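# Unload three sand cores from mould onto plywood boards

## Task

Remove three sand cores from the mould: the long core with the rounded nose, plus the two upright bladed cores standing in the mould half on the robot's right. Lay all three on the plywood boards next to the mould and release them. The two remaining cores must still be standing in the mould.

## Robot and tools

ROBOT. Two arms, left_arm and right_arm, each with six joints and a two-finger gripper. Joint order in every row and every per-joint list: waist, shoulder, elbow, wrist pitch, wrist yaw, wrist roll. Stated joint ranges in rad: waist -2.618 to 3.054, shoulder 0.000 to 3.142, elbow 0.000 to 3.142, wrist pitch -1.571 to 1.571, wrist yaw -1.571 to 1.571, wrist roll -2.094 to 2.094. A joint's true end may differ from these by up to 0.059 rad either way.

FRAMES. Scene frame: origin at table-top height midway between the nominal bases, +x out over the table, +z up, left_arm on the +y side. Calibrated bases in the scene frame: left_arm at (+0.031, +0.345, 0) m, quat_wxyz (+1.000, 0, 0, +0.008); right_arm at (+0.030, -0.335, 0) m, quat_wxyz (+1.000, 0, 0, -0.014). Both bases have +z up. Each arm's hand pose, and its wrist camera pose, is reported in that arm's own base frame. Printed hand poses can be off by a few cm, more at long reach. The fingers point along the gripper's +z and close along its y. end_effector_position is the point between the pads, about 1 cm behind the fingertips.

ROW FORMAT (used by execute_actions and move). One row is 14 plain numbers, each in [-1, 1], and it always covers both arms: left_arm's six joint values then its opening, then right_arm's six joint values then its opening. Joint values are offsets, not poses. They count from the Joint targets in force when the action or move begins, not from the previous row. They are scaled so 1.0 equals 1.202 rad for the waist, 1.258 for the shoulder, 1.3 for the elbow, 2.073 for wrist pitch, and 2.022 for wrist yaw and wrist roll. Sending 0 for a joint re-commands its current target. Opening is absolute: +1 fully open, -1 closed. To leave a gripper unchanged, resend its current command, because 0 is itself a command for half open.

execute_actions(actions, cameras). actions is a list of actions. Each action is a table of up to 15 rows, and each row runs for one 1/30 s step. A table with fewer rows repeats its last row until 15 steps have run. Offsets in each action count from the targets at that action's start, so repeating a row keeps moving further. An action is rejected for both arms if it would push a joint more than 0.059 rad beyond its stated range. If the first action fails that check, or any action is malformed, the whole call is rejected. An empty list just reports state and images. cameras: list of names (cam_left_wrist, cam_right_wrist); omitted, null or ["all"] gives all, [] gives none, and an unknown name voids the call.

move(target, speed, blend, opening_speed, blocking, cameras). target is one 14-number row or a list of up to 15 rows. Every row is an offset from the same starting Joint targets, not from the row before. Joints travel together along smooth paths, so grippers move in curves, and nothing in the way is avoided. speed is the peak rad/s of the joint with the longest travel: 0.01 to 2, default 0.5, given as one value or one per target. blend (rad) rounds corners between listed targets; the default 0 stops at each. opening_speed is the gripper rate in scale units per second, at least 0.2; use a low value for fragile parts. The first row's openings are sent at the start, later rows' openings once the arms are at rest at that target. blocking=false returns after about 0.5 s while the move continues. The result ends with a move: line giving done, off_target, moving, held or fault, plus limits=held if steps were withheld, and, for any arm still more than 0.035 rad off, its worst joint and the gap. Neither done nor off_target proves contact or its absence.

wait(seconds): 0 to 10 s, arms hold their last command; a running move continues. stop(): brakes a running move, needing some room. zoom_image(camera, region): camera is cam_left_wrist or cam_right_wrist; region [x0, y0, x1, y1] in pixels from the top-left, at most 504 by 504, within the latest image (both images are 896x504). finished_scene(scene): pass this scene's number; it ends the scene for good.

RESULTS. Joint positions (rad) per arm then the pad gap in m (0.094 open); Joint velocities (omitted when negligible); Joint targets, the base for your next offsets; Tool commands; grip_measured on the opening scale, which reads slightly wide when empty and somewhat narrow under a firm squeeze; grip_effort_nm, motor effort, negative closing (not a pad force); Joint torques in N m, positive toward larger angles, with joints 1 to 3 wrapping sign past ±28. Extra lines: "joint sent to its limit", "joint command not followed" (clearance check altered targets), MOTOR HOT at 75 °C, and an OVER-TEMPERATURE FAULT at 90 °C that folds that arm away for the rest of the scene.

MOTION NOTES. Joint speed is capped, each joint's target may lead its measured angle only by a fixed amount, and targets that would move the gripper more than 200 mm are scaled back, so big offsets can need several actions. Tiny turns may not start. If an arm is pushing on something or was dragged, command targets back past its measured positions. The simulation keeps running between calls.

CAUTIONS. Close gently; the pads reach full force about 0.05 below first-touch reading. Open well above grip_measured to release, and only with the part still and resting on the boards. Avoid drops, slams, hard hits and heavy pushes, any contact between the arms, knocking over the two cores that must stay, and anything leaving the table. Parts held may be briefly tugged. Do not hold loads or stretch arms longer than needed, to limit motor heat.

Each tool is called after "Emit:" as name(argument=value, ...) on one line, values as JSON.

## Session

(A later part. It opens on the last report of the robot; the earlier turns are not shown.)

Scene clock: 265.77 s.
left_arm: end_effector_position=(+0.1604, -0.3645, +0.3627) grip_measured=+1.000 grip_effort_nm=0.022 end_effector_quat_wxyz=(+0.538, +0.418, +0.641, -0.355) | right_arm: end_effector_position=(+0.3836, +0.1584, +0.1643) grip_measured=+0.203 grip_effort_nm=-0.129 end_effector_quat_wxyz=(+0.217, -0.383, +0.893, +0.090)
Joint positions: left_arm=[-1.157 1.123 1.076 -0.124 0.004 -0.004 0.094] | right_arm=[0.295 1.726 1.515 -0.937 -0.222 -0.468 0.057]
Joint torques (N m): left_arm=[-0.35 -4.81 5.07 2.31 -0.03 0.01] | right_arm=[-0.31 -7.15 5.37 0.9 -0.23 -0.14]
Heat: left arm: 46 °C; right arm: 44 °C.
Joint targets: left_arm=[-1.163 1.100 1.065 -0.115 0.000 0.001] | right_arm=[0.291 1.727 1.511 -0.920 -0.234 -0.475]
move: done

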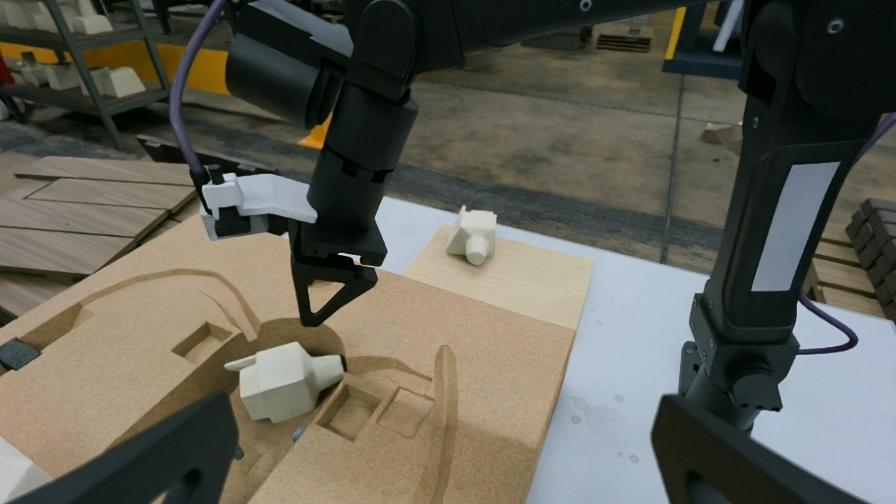

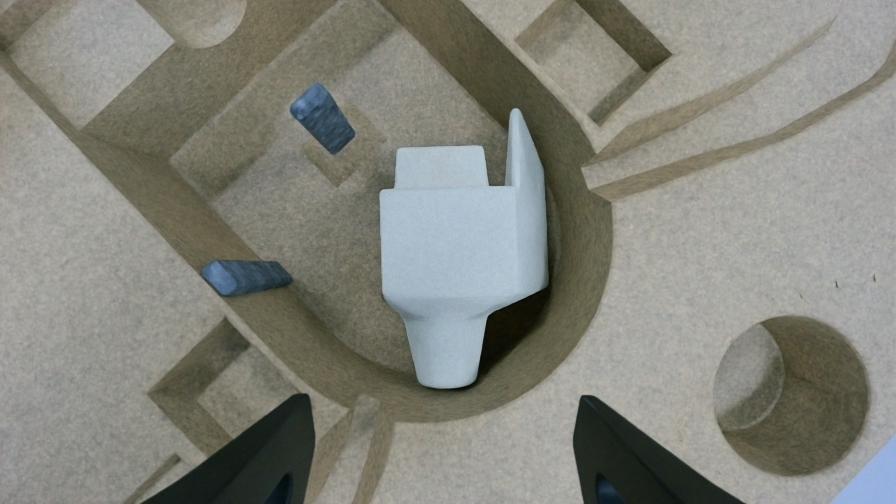

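Emit:
move(target=[0,0,0,0,0,0,1,0.004,0.036,-0.0952,0.08,0,0,-0.065], speed=0.25)

Scene clock: 291.60 s.
left_arm: end_effector_position=(+0.1604, -0.3645, +0.3627) grip_measured=+1.000 grip_effort_nm=0.027 end_effector_quat_wxyz=(+0.538, +0.418, +0.641, -0.355) | right_arm: end_effector_position=(+0.3928, +0.1613, +0.1236) grip_measured=-0.062 grip_effort_nm=-0.125 end_effector_quat_wxyz=(+0.221, -0.384, +0.892, +0.089)
Joint positions: left_arm=[-1.157 1.123 1.076 -0.124 0.004 -0.004 0.094] | right_arm=[0.295 1.764 1.396 -0.771 -0.222 -0.469 0.044]
Joint torques (N m): left_arm=[-0.42 -4.88 5.03 2.31 -0.02 0.01] | right_arm=[0.12 -6.95 5.05 0.95 -0.22 -0.11]
Joint targets: left_arm=[-1.163 1.100 1.065 -0.115 0.000 0.001] | right_arm=[0.296 1.772 1.387 -0.754 -0.234 -0.475]
move: done

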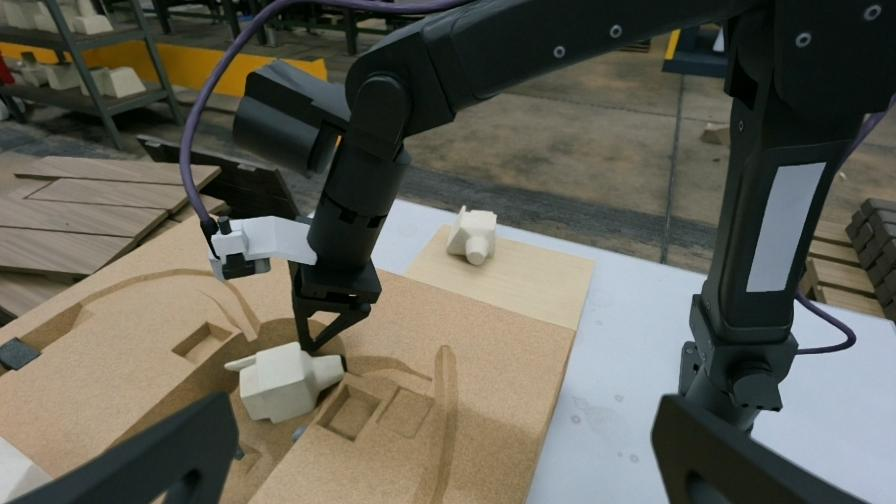

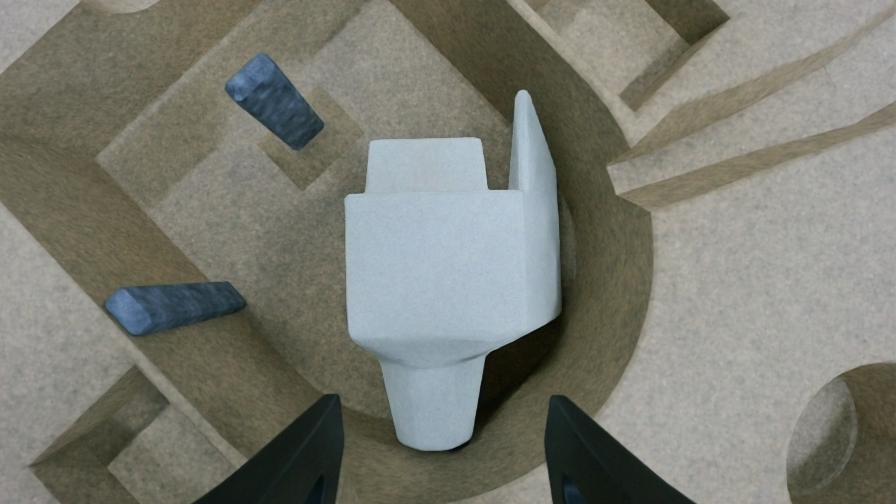

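Emit:
move(target=[0,0,0,0,0,0,1,0.0085,0.033,-0.1004,0.083,0,0,-0.065], speed=0.15)

Scene clock: 301.13 s.
left_arm: end_effector_position=(+0.1604, -0.3645, +0.3627) grip_measured=+1.000 grip_effort_nm=0.022 end_effector_quat_wxyz=(+0.538, +0.418, +0.641, -0.355) | right_arm: end_effector_position=(+0.3941, +0.1644, +0.0827) grip_measured=-0.062 grip_effort_nm=-0.120 end_effector_quat_wxyz=(+0.225, -0.387, +0.890, +0.091)
Joint positions: left_arm=[-1.157 1.123 1.076 -0.124 0.004 -0.004 0.094] | right_arm=[0.3 1.799 1.269 -0.602 -0.225 -0.47 0.044]
Joint torques (N m): left_arm=[-0.42 -4.74 5.05 2.33 -0.03 0] | right_arm=[0.55 -6.6 4.62 0.98 -0.19 -0.09]
Joint targets: left_arm=[-1.163 1.100 1.065 -0.115 0.000 0.001] | right_arm=[0.306 1.814 1.256 -0.582 -0.234 -0.475]
move: done

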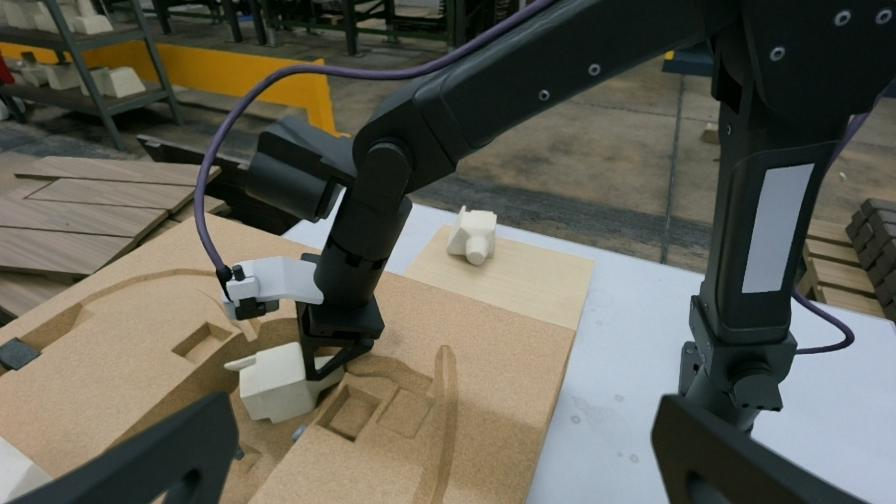

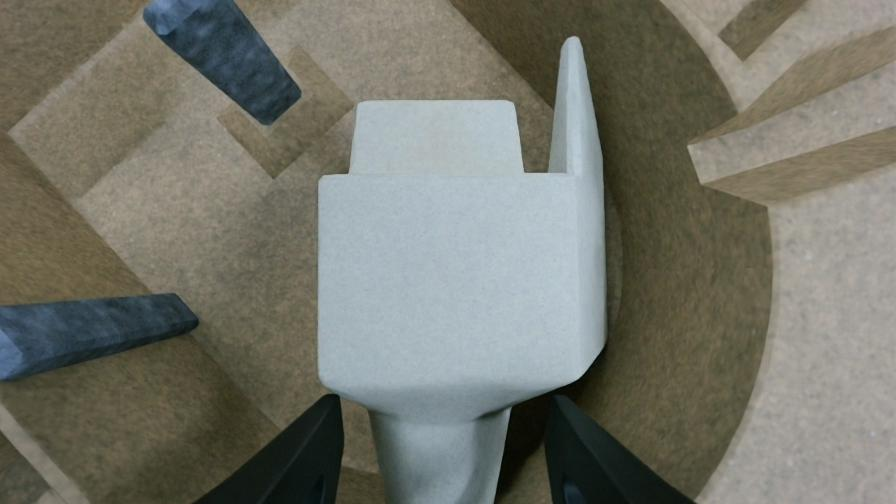

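Emit:
move(target=[0,0,0,0,0,0,1,0,0,0,0,0,0,-0.85], opening_speed=0.3)

Scene clock: 306.67 s.
left_arm: end_effector_position=(+0.1604, -0.3645, +0.3627) grip_measured=+1.000 grip_effort_nm=0.027 end_effector_quat_wxyz=(+0.538, +0.418, +0.641, -0.355) | right_arm: end_effector_position=(+0.3930, +0.1655, +0.0827) grip_measured=-0.847 grip_effort_nm=-0.134 end_effector_quat_wxyz=(+0.224, -0.388, +0.889, +0.095)
Joint positions: left_arm=[-1.157 1.123 1.076 -0.124 0.004 -0.004 0.094] | right_arm=[0.3 1.799 1.269 -0.605 -0.233 -0.471 0.007]
Joint torques (N m): left_arm=[-0.39 -4.77 5.05 2.33 -0.01 0] | right_arm=[0.54 -6.61 4.59 1 -0.12 -0.09]
Joint targets: left_arm=[-1.163 1.100 1.065 -0.115 0.000 0.001] | right_arm=[0.306 1.814 1.256 -0.582 -0.234 -0.475]
move: done

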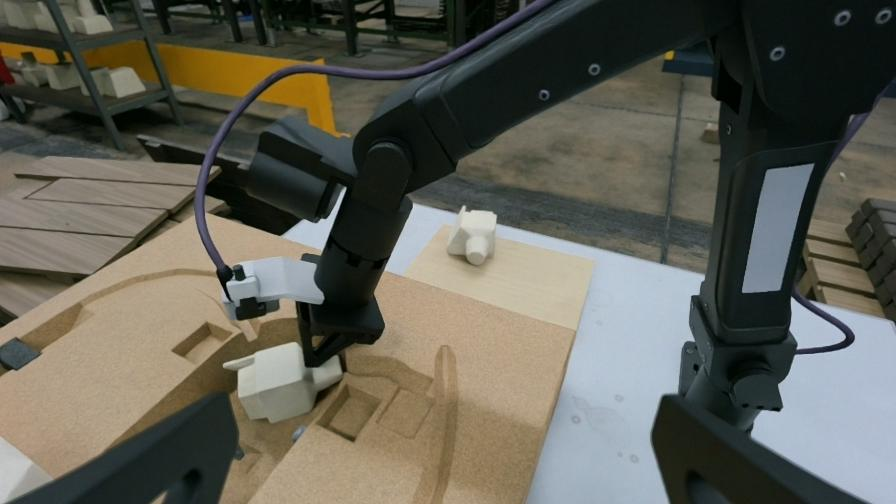

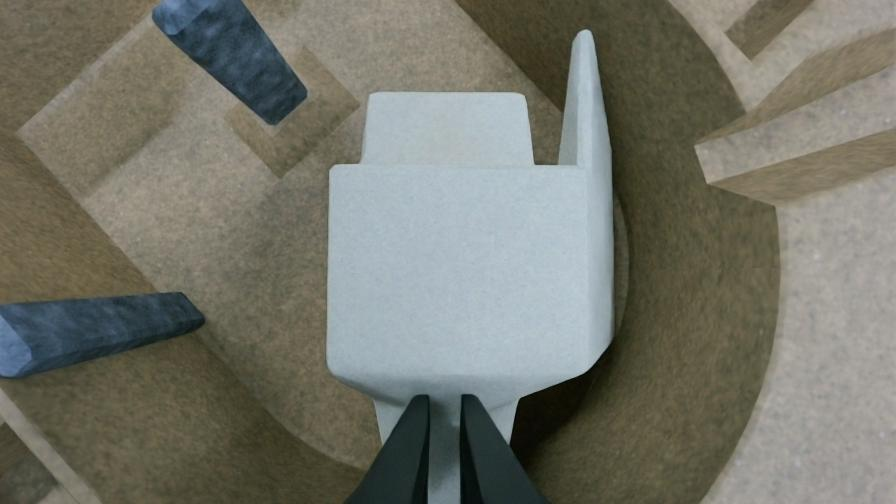

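Emit:
move(target=[0,0,0,0,0,0,1,0,0,0,0,0,0,-0.12], opening_speed=1)

Scene clock: 311.27 s.
left_arm: end_effector_position=(+0.1604, -0.3645, +0.3627) grip_measured=+1.000 grip_effort_nm=0.032 end_effector_quat_wxyz=(+0.538, +0.418, +0.641, -0.355) | right_arm: end_effector_position=(+0.3944, +0.1658, +0.0833) grip_measured=-0.123 grip_effort_nm=0.178 end_effector_quat_wxyz=(+0.227, -0.388, +0.888, +0.094)
Joint positions: left_arm=[-1.157 1.123 1.076 -0.124 0.004 -0.004 0.094] | right_arm=[0.3 1.799 1.269 -0.598 -0.232 -0.471 0.041]
Joint torques (N m): left_arm=[-0.44 -4.7 5.03 2.31 -0.02 -0.01] | right_arm=[0.58 -6.6 4.62 0.94 -0.13 -0.09]
Joint targets: left_arm=[-1.163 1.100 1.065 -0.115 0.000 0.001] | right_arm=[0.306 1.814 1.256 -0.582 -0.234 -0.475]
move: done

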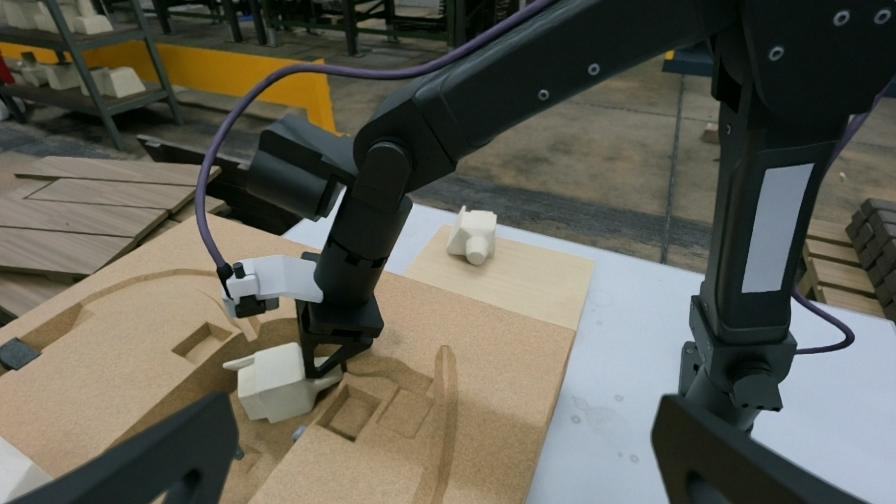

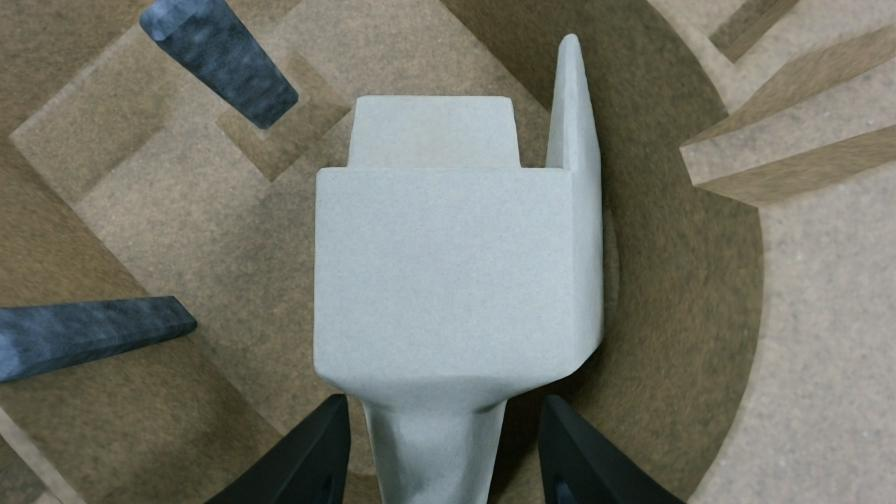

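Emit:
move(target=[0,0,0,0,0,0,1,0.001,0.0045,-0.06,0.041,0,0,-0.12], speed=0.1)

Scene clock: 318.40 s.
left_arm: end_effector_position=(+0.1604, -0.3645, +0.3627) grip_measured=+1.000 grip_effort_nm=0.037 end_effector_quat_wxyz=(+0.538, +0.418, +0.641, -0.355) | right_arm: end_effector_position=(+0.3971, +0.1715, +0.0745) grip_measured=-0.123 grip_effort_nm=0.178 end_effector_quat_wxyz=(+0.248, -0.395, +0.879, +0.098)
Joint positions: left_arm=[-1.157 1.123 1.076 -0.124 0.004 -0.004 0.094] | right_arm=[0.305 1.799 1.211 -0.496 -0.246 -0.477 0.041]
Joint torques (N m): left_arm=[-0.35 -4.78 5.03 2.32 -0.01 0] | right_arm=[0.21 -6.15 3.17 0.86 0 -0.02]
Joint targets: left_arm=[-1.163 1.100 1.065 -0.115 0.000 0.001] | right_arm=[0.307 1.819 1.178 -0.497 -0.234 -0.475]
move: done

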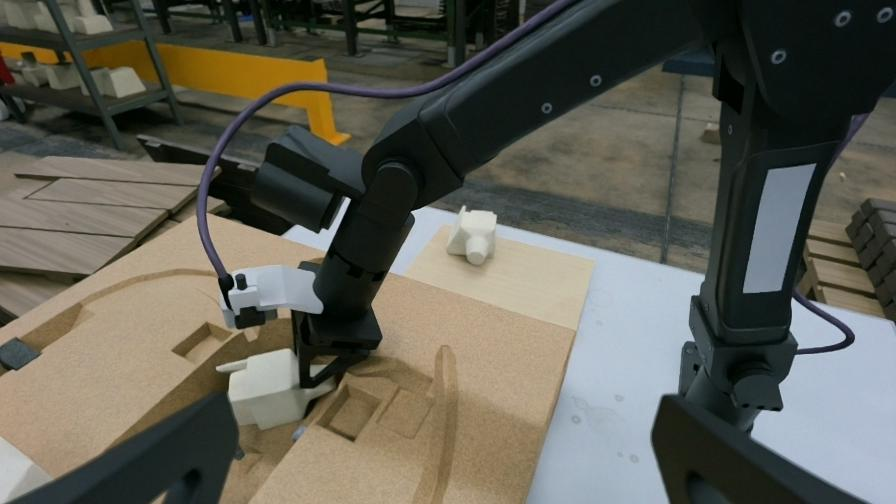

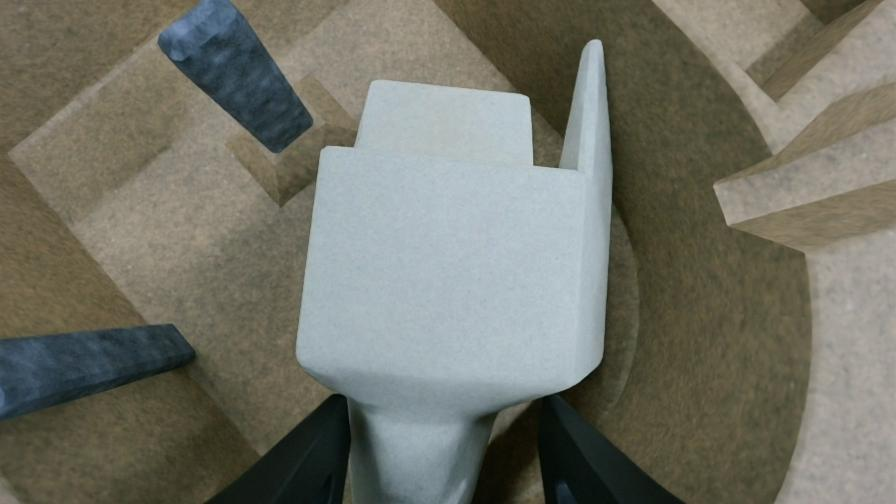

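Emit:
move(target=[0,0,0,0,0,0,1,0.002,-0.0533,0.0554,-0.0728,0,0,-0.12], speed=0.2)

Scene clock: 325.00 s.
left_arm: end_effector_position=(+0.1604, -0.3645, +0.3627) grip_measured=+1.000 grip_effort_nm=0.027 end_effector_quat_wxyz=(+0.538, +0.418, +0.641, -0.355) | right_arm: end_effector_position=(+0.3851, +0.1681, +0.0808) grip_measured=-0.123 grip_effort_nm=0.173 end_effector_quat_wxyz=(+0.225, -0.395, +0.885, +0.100)
Joint positions: left_arm=[-1.157 1.123 1.076 -0.124 0.004 -0.004 0.094] | right_arm=[0.307 1.778 1.232 -0.587 -0.243 -0.479 0.041]
Joint torques (N m): left_arm=[-0.4 -4.74 5.05 2.31 -0.03 0] | right_arm=[0.23 -9.57 6.98 0.25 -0.04 0.01]
Joint targets: left_arm=[-1.163 1.100 1.065 -0.115 0.000 0.001] | right_arm=[0.309 1.752 1.250 -0.648 -0.234 -0.475]
move: off_target (right_arm); right_arm: the wrist pitch is farthest, 0.061 rad from its target

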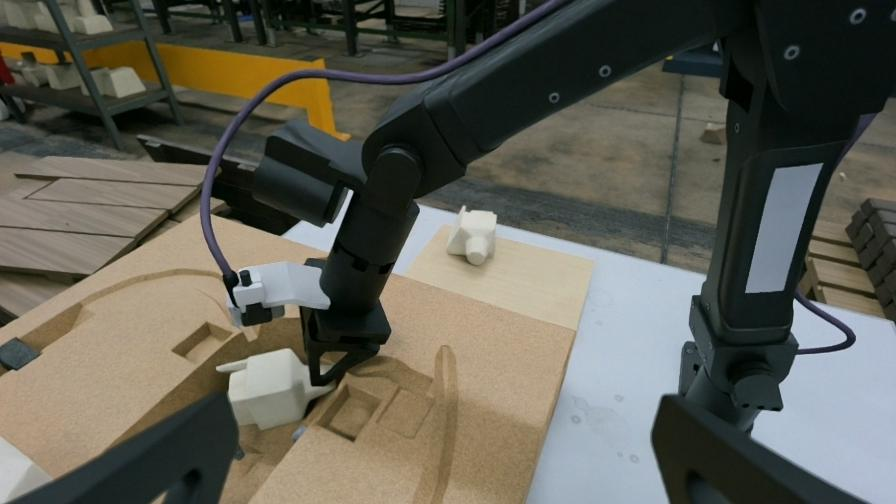

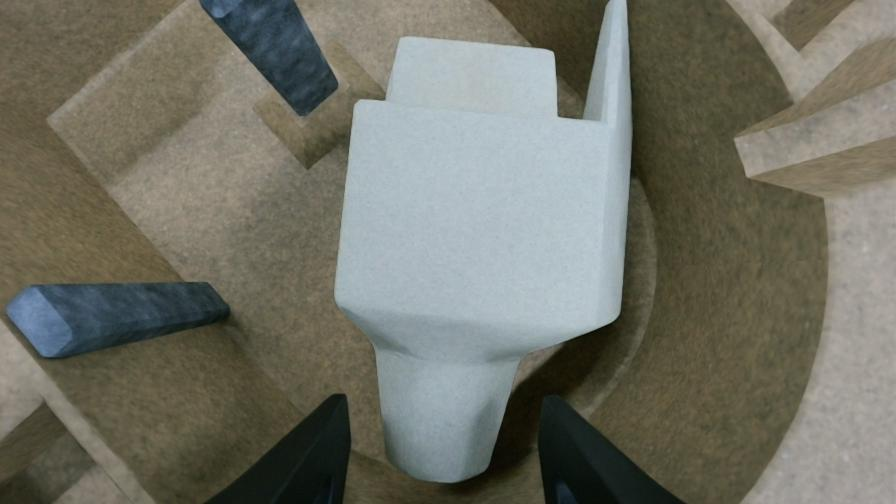

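Emit:
move(target=[0,0,0,0,0,0,1,0.0175,0.0946,0.0285,0.0386,0,0,-0.12], speed=0.1)

Scene clock: 336.93 s.
left_arm: end_effector_position=(+0.1604, -0.3645, +0.3627) grip_measured=+1.000 grip_effort_nm=0.032 end_effector_quat_wxyz=(+0.538, +0.418, +0.641, -0.355) | right_arm: end_effector_position=(+0.3947, +0.1777, +0.0706) grip_measured=-0.123 grip_effort_nm=0.168 end_effector_quat_wxyz=(+0.220, -0.402, +0.883, +0.100)
Joint positions: left_arm=[-1.157 1.123 1.076 -0.124 0.004 -0.004 0.094] | right_arm=[0.323 1.841 1.273 -0.573 -0.24 -0.478 0.041]
Joint torques (N m): left_arm=[-0.42 -4.79 5.05 2.31 -0.06 0] | right_arm=[0.7 -5.63 6.57 0.81 -0.06 0]
Joint targets: left_arm=[-1.163 1.100 1.065 -0.115 0.000 0.001] | right_arm=[0.331 1.871 1.287 -0.568 -0.234 -0.475]
move: done

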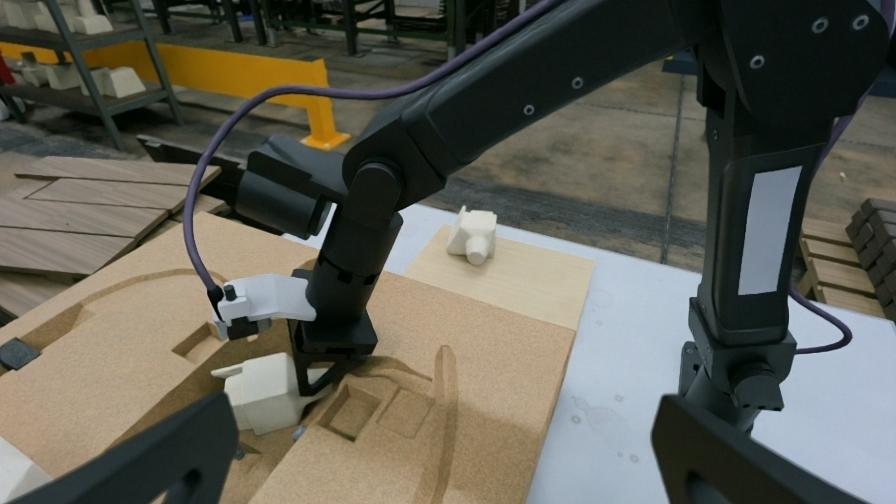

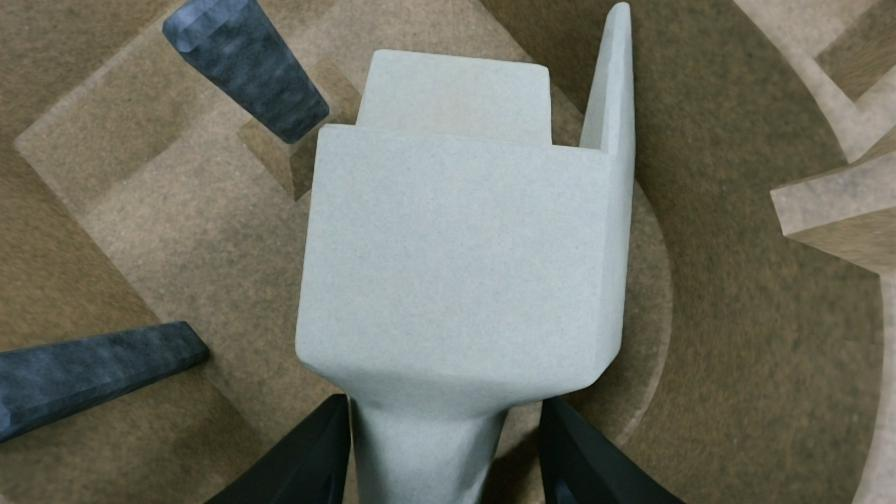

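Emit:
move(target=[0,0,0,0,0,0,1,0.0116,0.0191,-0.0131,0.0183,0,0,-0.12], speed=0.1, cameras=["cam_right_wrist"])

Scene clock: 344.93 s.
left_arm: end_effector_position=(+0.1604, -0.3645, +0.3627) grip_measured=+1.000 grip_effort_nm=0.027 end_effector_quat_wxyz=(+0.538, +0.418, +0.641, -0.355) | right_arm: end_effector_position=(+0.3938, +0.1807, +0.0694) grip_measured=-0.122 grip_effort_nm=0.154 end_effector_quat_wxyz=(+0.220, -0.405, +0.882, +0.101)
Joint positions: left_arm=[-1.157 1.123 1.076 -0.124 0.004 -0.004 0.094] | right_arm=[0.33 1.845 1.273 -0.57 -0.24 -0.478 0.041]
Joint torques (N m): left_arm=[-0.38 -4.78 5.04 2.31 -0.04 0.01] | right_arm=[1.29 -4.04 5.31 1.16 -0.07 0.01]
Joint targets: left_arm=[-1.163 1.100 1.065 -0.115 0.000 0.001] | right_arm=[0.345 1.895 1.270 -0.530 -0.234 -0.475]
move: off_target (right_arm); right_arm: the shoulder is farthest, 0.051 rad from its target
Images, in order: cam_right_wrist.

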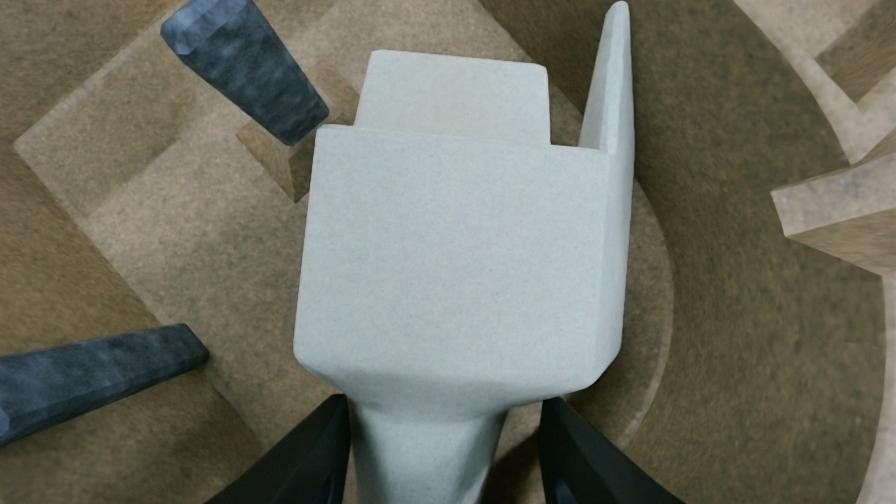

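Emit:
move(target=[0,0,0,0,0,0,1,-0.0067,-0.0254,-0.0362,0.0087,0,0,-0.12], speed=0.1)

Scene clock: 352.77 s.
left_arm: end_effector_position=(+0.1604, -0.3645, +0.3627) grip_measured=+1.000 grip_effort_nm=0.032 end_effector_quat_wxyz=(+0.538, +0.418, +0.641, -0.355) | right_arm: end_effector_position=(+0.3939, +0.1808, +0.0691) grip_measured=-0.122 grip_effort_nm=0.159 end_effector_quat_wxyz=(+0.225, -0.405, +0.881, +0.100)
Joint positions: left_arm=[-1.157 1.123 1.076 -0.124 0.004 -0.004 0.094] | right_arm=[0.33 1.838 1.259 -0.551 -0.24 -0.478 0.041]
Joint torques (N m): left_arm=[-0.43 -4.72 5.11 2.3 -0.03 -0.01] | right_arm=[0.55 -6.01 2.82 1.17 -0.06 -0.01]
Joint targets: left_arm=[-1.163 1.100 1.065 -0.115 0.000 0.001] | right_arm=[0.337 1.863 1.223 -0.512 -0.234 -0.475]
move: off_target (right_arm); right_arm: the wrist pitch is farthest, 0.039 rad from its target

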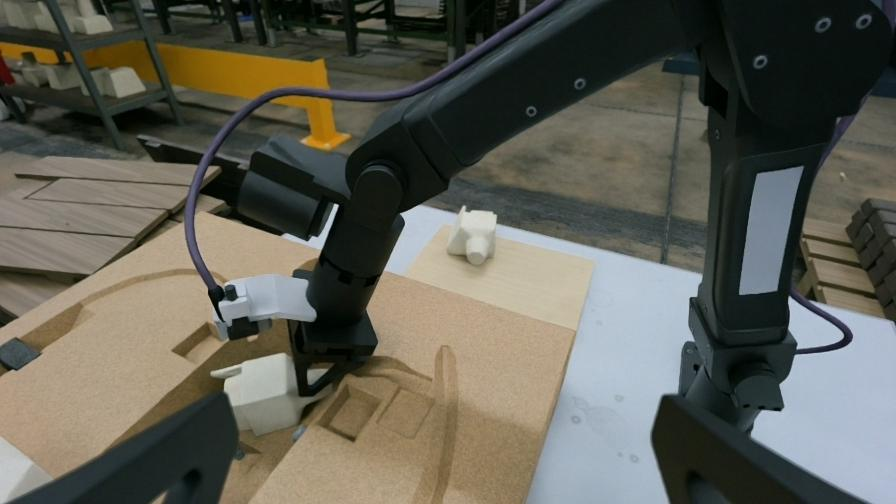

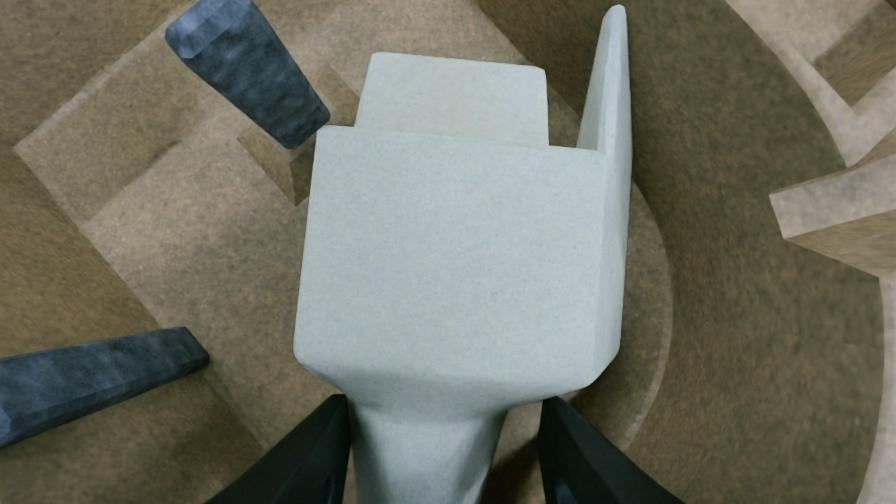

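Emit:
move(target=[0,0,0,0,0,0,1,0,0,0,0,0,0,-0.25], opening_speed=0.3, cameras=["cam_right_wrist"])

Scene clock: 358.67 s.
left_arm: end_effector_position=(+0.1604, -0.3645, +0.3627) grip_measured=+1.000 grip_effort_nm=0.027 end_effector_quat_wxyz=(+0.538, +0.418, +0.641, -0.355) | right_arm: end_effector_position=(+0.3923, +0.1827, +0.0687) grip_measured=-0.246 grip_effort_nm=-0.203 end_effector_quat_wxyz=(+0.224, -0.400, +0.882, +0.108)
Joint positions: left_arm=[-1.157 1.123 1.076 -0.124 0.004 -0.004 0.094] | right_arm=[0.33 1.838 1.255 -0.549 -0.253 -0.465 0.035]
Joint torques (N m): left_arm=[-0.34 -4.85 5.11 2.32 -0.01 -0.02] | right_arm=[0.57 -6 3.1 1.14 0.06 -0.15]
Joint targets: left_arm=[-1.163 1.100 1.065 -0.115 0.000 0.001] | right_arm=[0.337 1.863 1.223 -0.512 -0.234 -0.475]
move: off_target (right_arm); right_arm: the wrist pitch is farthest, 0.037 rad from its target
Images, in order: cam_right_wrist.

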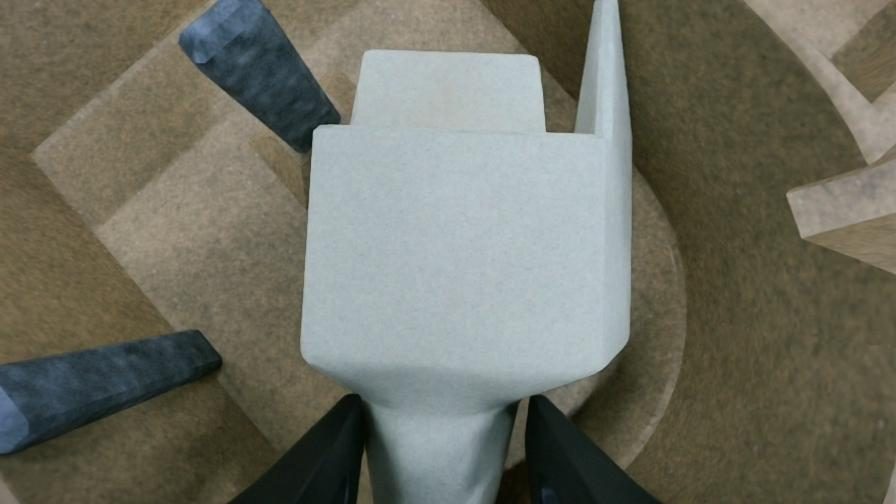

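Emit:
move(target=[[0,0,0,0,0,0,1,0,-0.0461,0.1515,-0.1052,0,0,-0.12],[0,0,0,0,0,0,1,0.0824,0.2114,0.5869,-0.4078,0.1157,0.0173,-0.12]], speed=[0.2,0.4], blend=0.03)

Scene clock: 373.57 s.
left_arm: end_effector_position=(+0.1604, -0.3645, +0.3627) grip_measured=+1.000 grip_effort_nm=0.032 end_effector_quat_wxyz=(+0.538, +0.418, +0.641, -0.355) | right_arm: end_effector_position=(+0.3852, +0.1789, +0.1171) grip_measured=-0.123 grip_effort_nm=0.178 end_effector_quat_wxyz=(+0.034, -0.424, +0.905, +0.003)
Joint positions: left_arm=[-1.157 1.123 1.076 -0.124 0.004 -0.004 0.094] | right_arm=[0.43 2.115 1.956 -1.344 -0.006 -0.447 0.041]
Joint torques (N m): left_arm=[-0.35 -4.74 5.04 2.32 -0.03 0] | right_arm=[0.54 -8.55 7.62 0.13 0.06 0.04]
Joint targets: left_arm=[-1.163 1.100 1.065 -0.115 0.000 0.001] | right_arm=[0.436 2.129 1.986 -1.358 0.000 -0.440]
move: done

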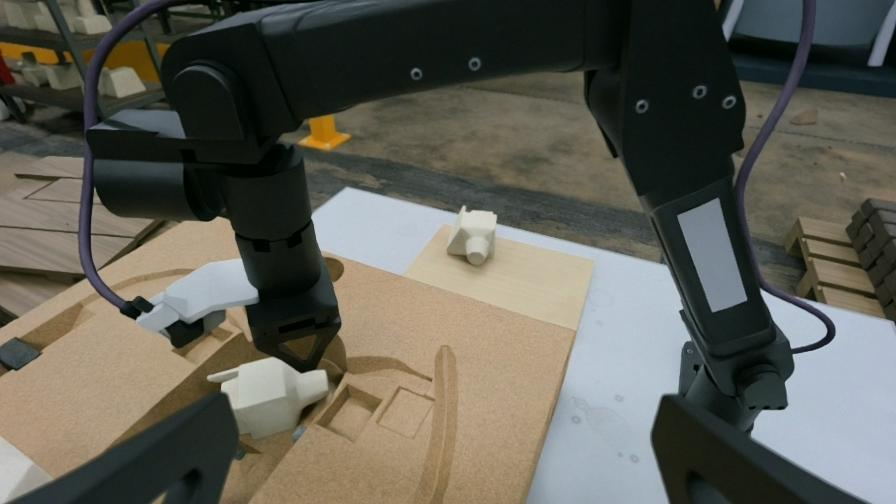

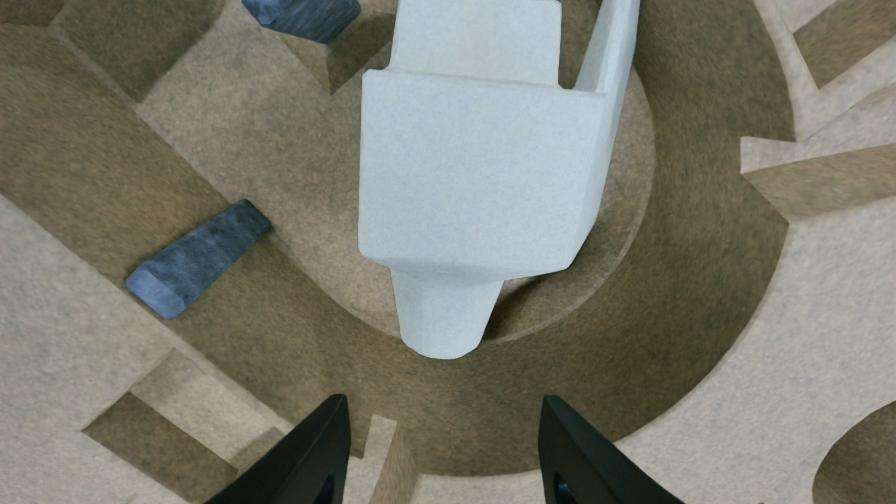

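Emit:
move(target=[0,0,0,0,0,0,1,0.003,0.018,-0.163,0.111,0,0,-0.12], speed=0.12)

Scene clock: 384.57 s.
left_arm: end_effector_position=(+0.1604, -0.3645, +0.3627) grip_measured=+1.000 grip_effort_nm=0.027 end_effector_quat_wxyz=(+0.538, +0.418, +0.641, -0.355) | right_arm: end_effector_position=(+0.3904, +0.1811, +0.0646) grip_measured=-0.123 grip_effort_nm=0.183 end_effector_quat_wxyz=(+0.036, -0.424, +0.905, +0.002)
Joint positions: left_arm=[-1.157 1.123 1.076 -0.124 0.004 -0.004 0.094] | right_arm=[0.43 2.139 1.784 -1.144 -0.005 -0.446 0.041]
Joint torques (N m): left_arm=[-0.4 -4.74 4.97 2.3 -0.04 -0.01] | right_arm=[0.85 -8.81 4.45 0.38 0.04 0.03]
Heat: left arm: 47 °C; right arm: 39 °C.
Joint targets: left_arm=[-1.163 1.100 1.065 -0.115 0.000 0.001] | right_arm=[0.439 2.152 1.774 -1.128 0.000 -0.440]
move: done

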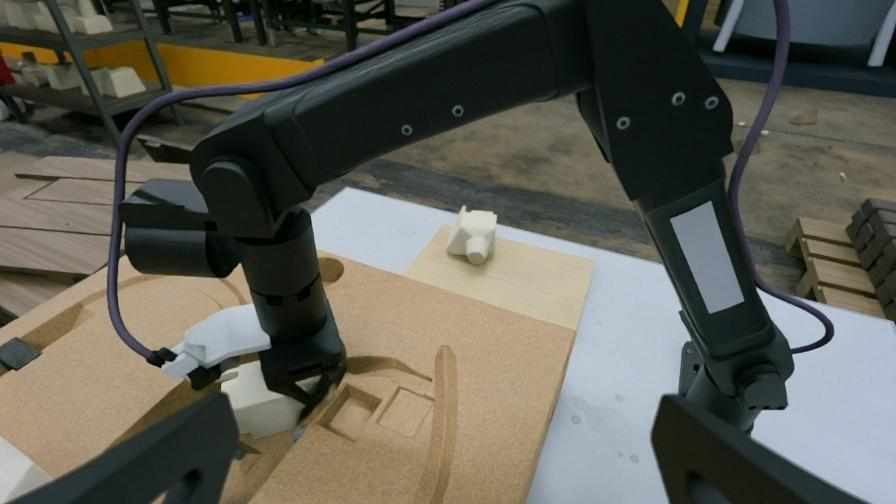

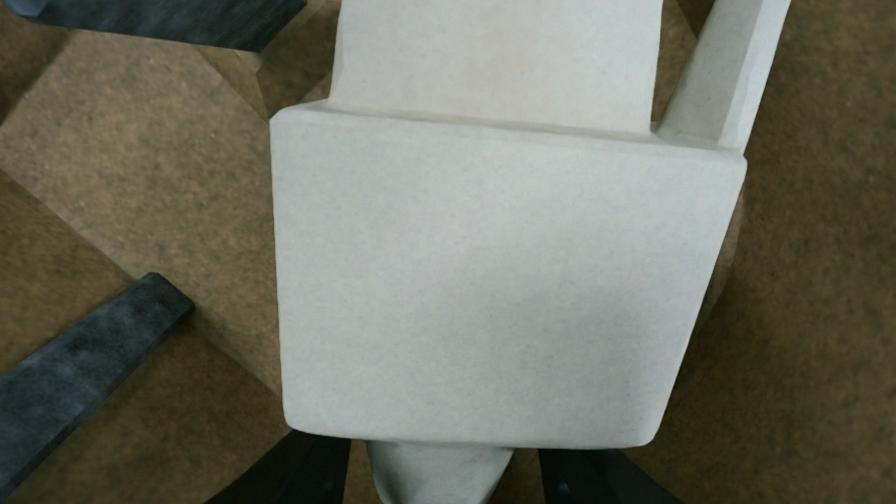

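Emit:
move(target=[0,0,0,0,0,0,1,0,0.004,-0.02,0.0125,0,0,-0.12], speed=0.1, cameras=["cam_right_wrist"])

Scene clock: 387.87 s.
left_arm: end_effector_position=(+0.1604, -0.3645, +0.3627) grip_measured=+1.000 grip_effort_nm=0.027 end_effector_quat_wxyz=(+0.538, +0.418, +0.641, -0.355) | right_arm: end_effector_position=(+0.3896, +0.1806, +0.0569) grip_measured=-0.123 grip_effort_nm=0.183 end_effector_quat_wxyz=(+0.035, -0.424, +0.905, +0.002)
Joint positions: left_arm=[-1.157 1.123 1.076 -0.124 0.004 -0.004 0.094] | right_arm=[0.43 2.142 1.758 -1.118 -0.005 -0.446 0.041]
Joint torques (N m): left_arm=[-0.4 -4.81 5.05 2.29 -0.01 -0.01] | right_arm=[0.8 -8.73 4.38 0.35 0.03 0.03]
Joint targets: left_arm=[-1.163 1.100 1.065 -0.115 0.000 0.001] | right_arm=[0.439 2.157 1.748 -1.102 0.000 -0.440]
move: done
Images, in order: cam_right_wrist.

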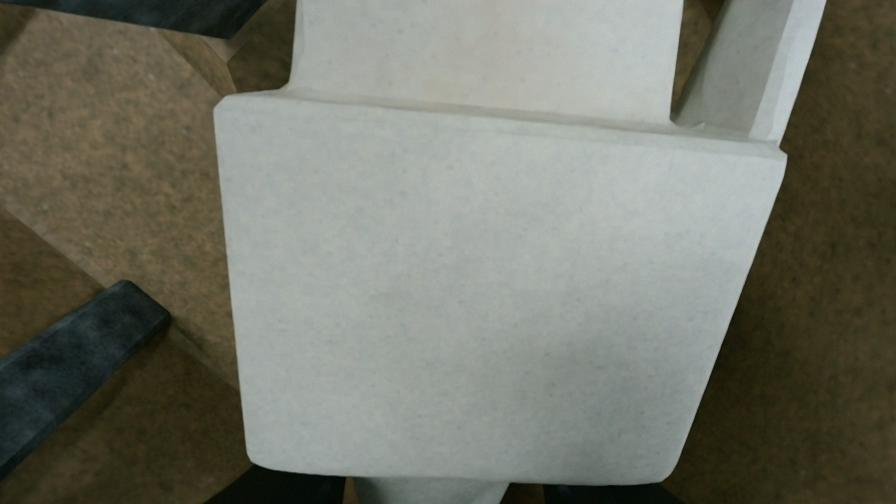

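Emit:
move(target=[0,0,0,0,0,0,1,0,0,0,0,0,0,-0.85], opening_speed=0.3, cameras=["cam_right_wrist"])

Scene clock: 393.33 s.
left_arm: end_effector_position=(+0.1604, -0.3645, +0.3627) grip_measured=+1.000 grip_effort_nm=0.027 end_effector_quat_wxyz=(+0.538, +0.418, +0.641, -0.355) | right_arm: end_effector_position=(+0.3889, +0.1806, +0.0569) grip_measured=-0.304 grip_effort_nm=-1.004 end_effector_quat_wxyz=(+0.034, -0.421, +0.906, +0.003)
Joint positions: left_arm=[-1.157 1.123 1.076 -0.124 0.004 -0.004 0.094] | right_arm=[0.43 2.142 1.758 -1.121 -0.006 -0.44 0.033]
Joint torques (N m): left_arm=[-0.32 -4.81 5 2.31 -0.05 0.01] | right_arm=[0.83 -8.72 4.4 0.4 0.04 -0.04]
Joint targets: left_arm=[-1.163 1.100 1.065 -0.115 0.000 0.001] | right_arm=[0.439 2.157 1.748 -1.102 -0.001 -0.440]
move: done
Images, in order: cam_right_wrist.

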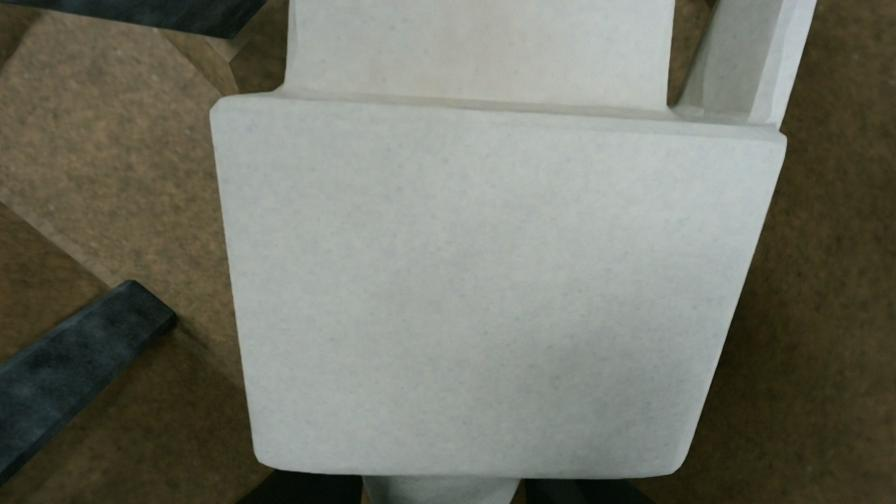

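Emit:
move(target=[0,0,0,0,0,0,1,0,-0.0326,0.1015,-0.0328,0,0,-0.85], speed=0.1)

Emit:
zoom_image(camera="cam_left_wrist", region=[100, 240, 400, 480])

Scene clock: 400.83 s.
left_arm: end_effector_position=(+0.1604, -0.3645, +0.3627) grip_measured=+1.000 grip_effort_nm=0.022 end_effector_quat_wxyz=(+0.538, +0.418, +0.641, -0.355) | right_arm: end_effector_position=(+0.3915, +0.1829, +0.0755) grip_measured=-0.305 grip_effort_nm=-1.009 end_effector_quat_wxyz=(+0.036, -0.422, +0.906, +0.002)
Joint positions: left_arm=[-1.157 1.123 1.076 -0.124 0.004 -0.004 0.094] | right_arm=[0.433 2.142 1.832 -1.189 -0.004 -0.44 0.033]
Joint torques (N m): left_arm=[-0.4 -4.71 5.04 2.32 0 0.01] | right_arm=[0.54 -11.99 9.05 0.41 0.02 -0.05]
Joint targets: left_arm=[-1.163 1.100 1.065 -0.115 0.000 0.001] | right_arm=[0.439 2.116 1.880 -1.170 0.000 -0.440]
move: off_target (right_arm); right_arm: the elbow is farthest, 0.048 rad from its target

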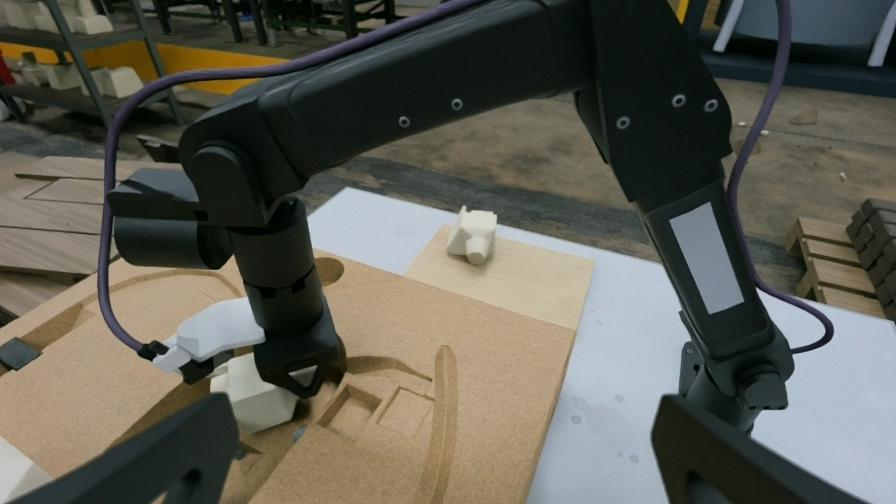

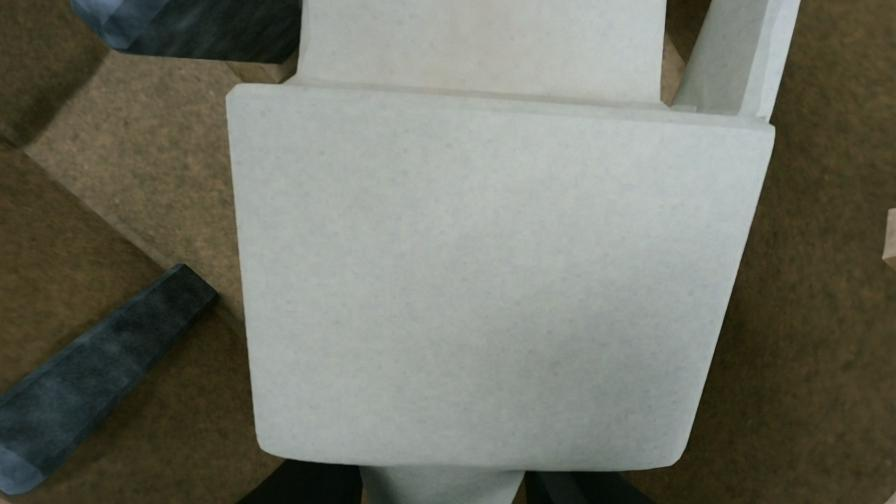

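Scaled by 1.680.

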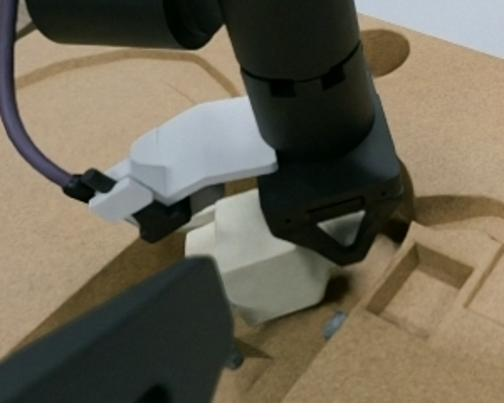

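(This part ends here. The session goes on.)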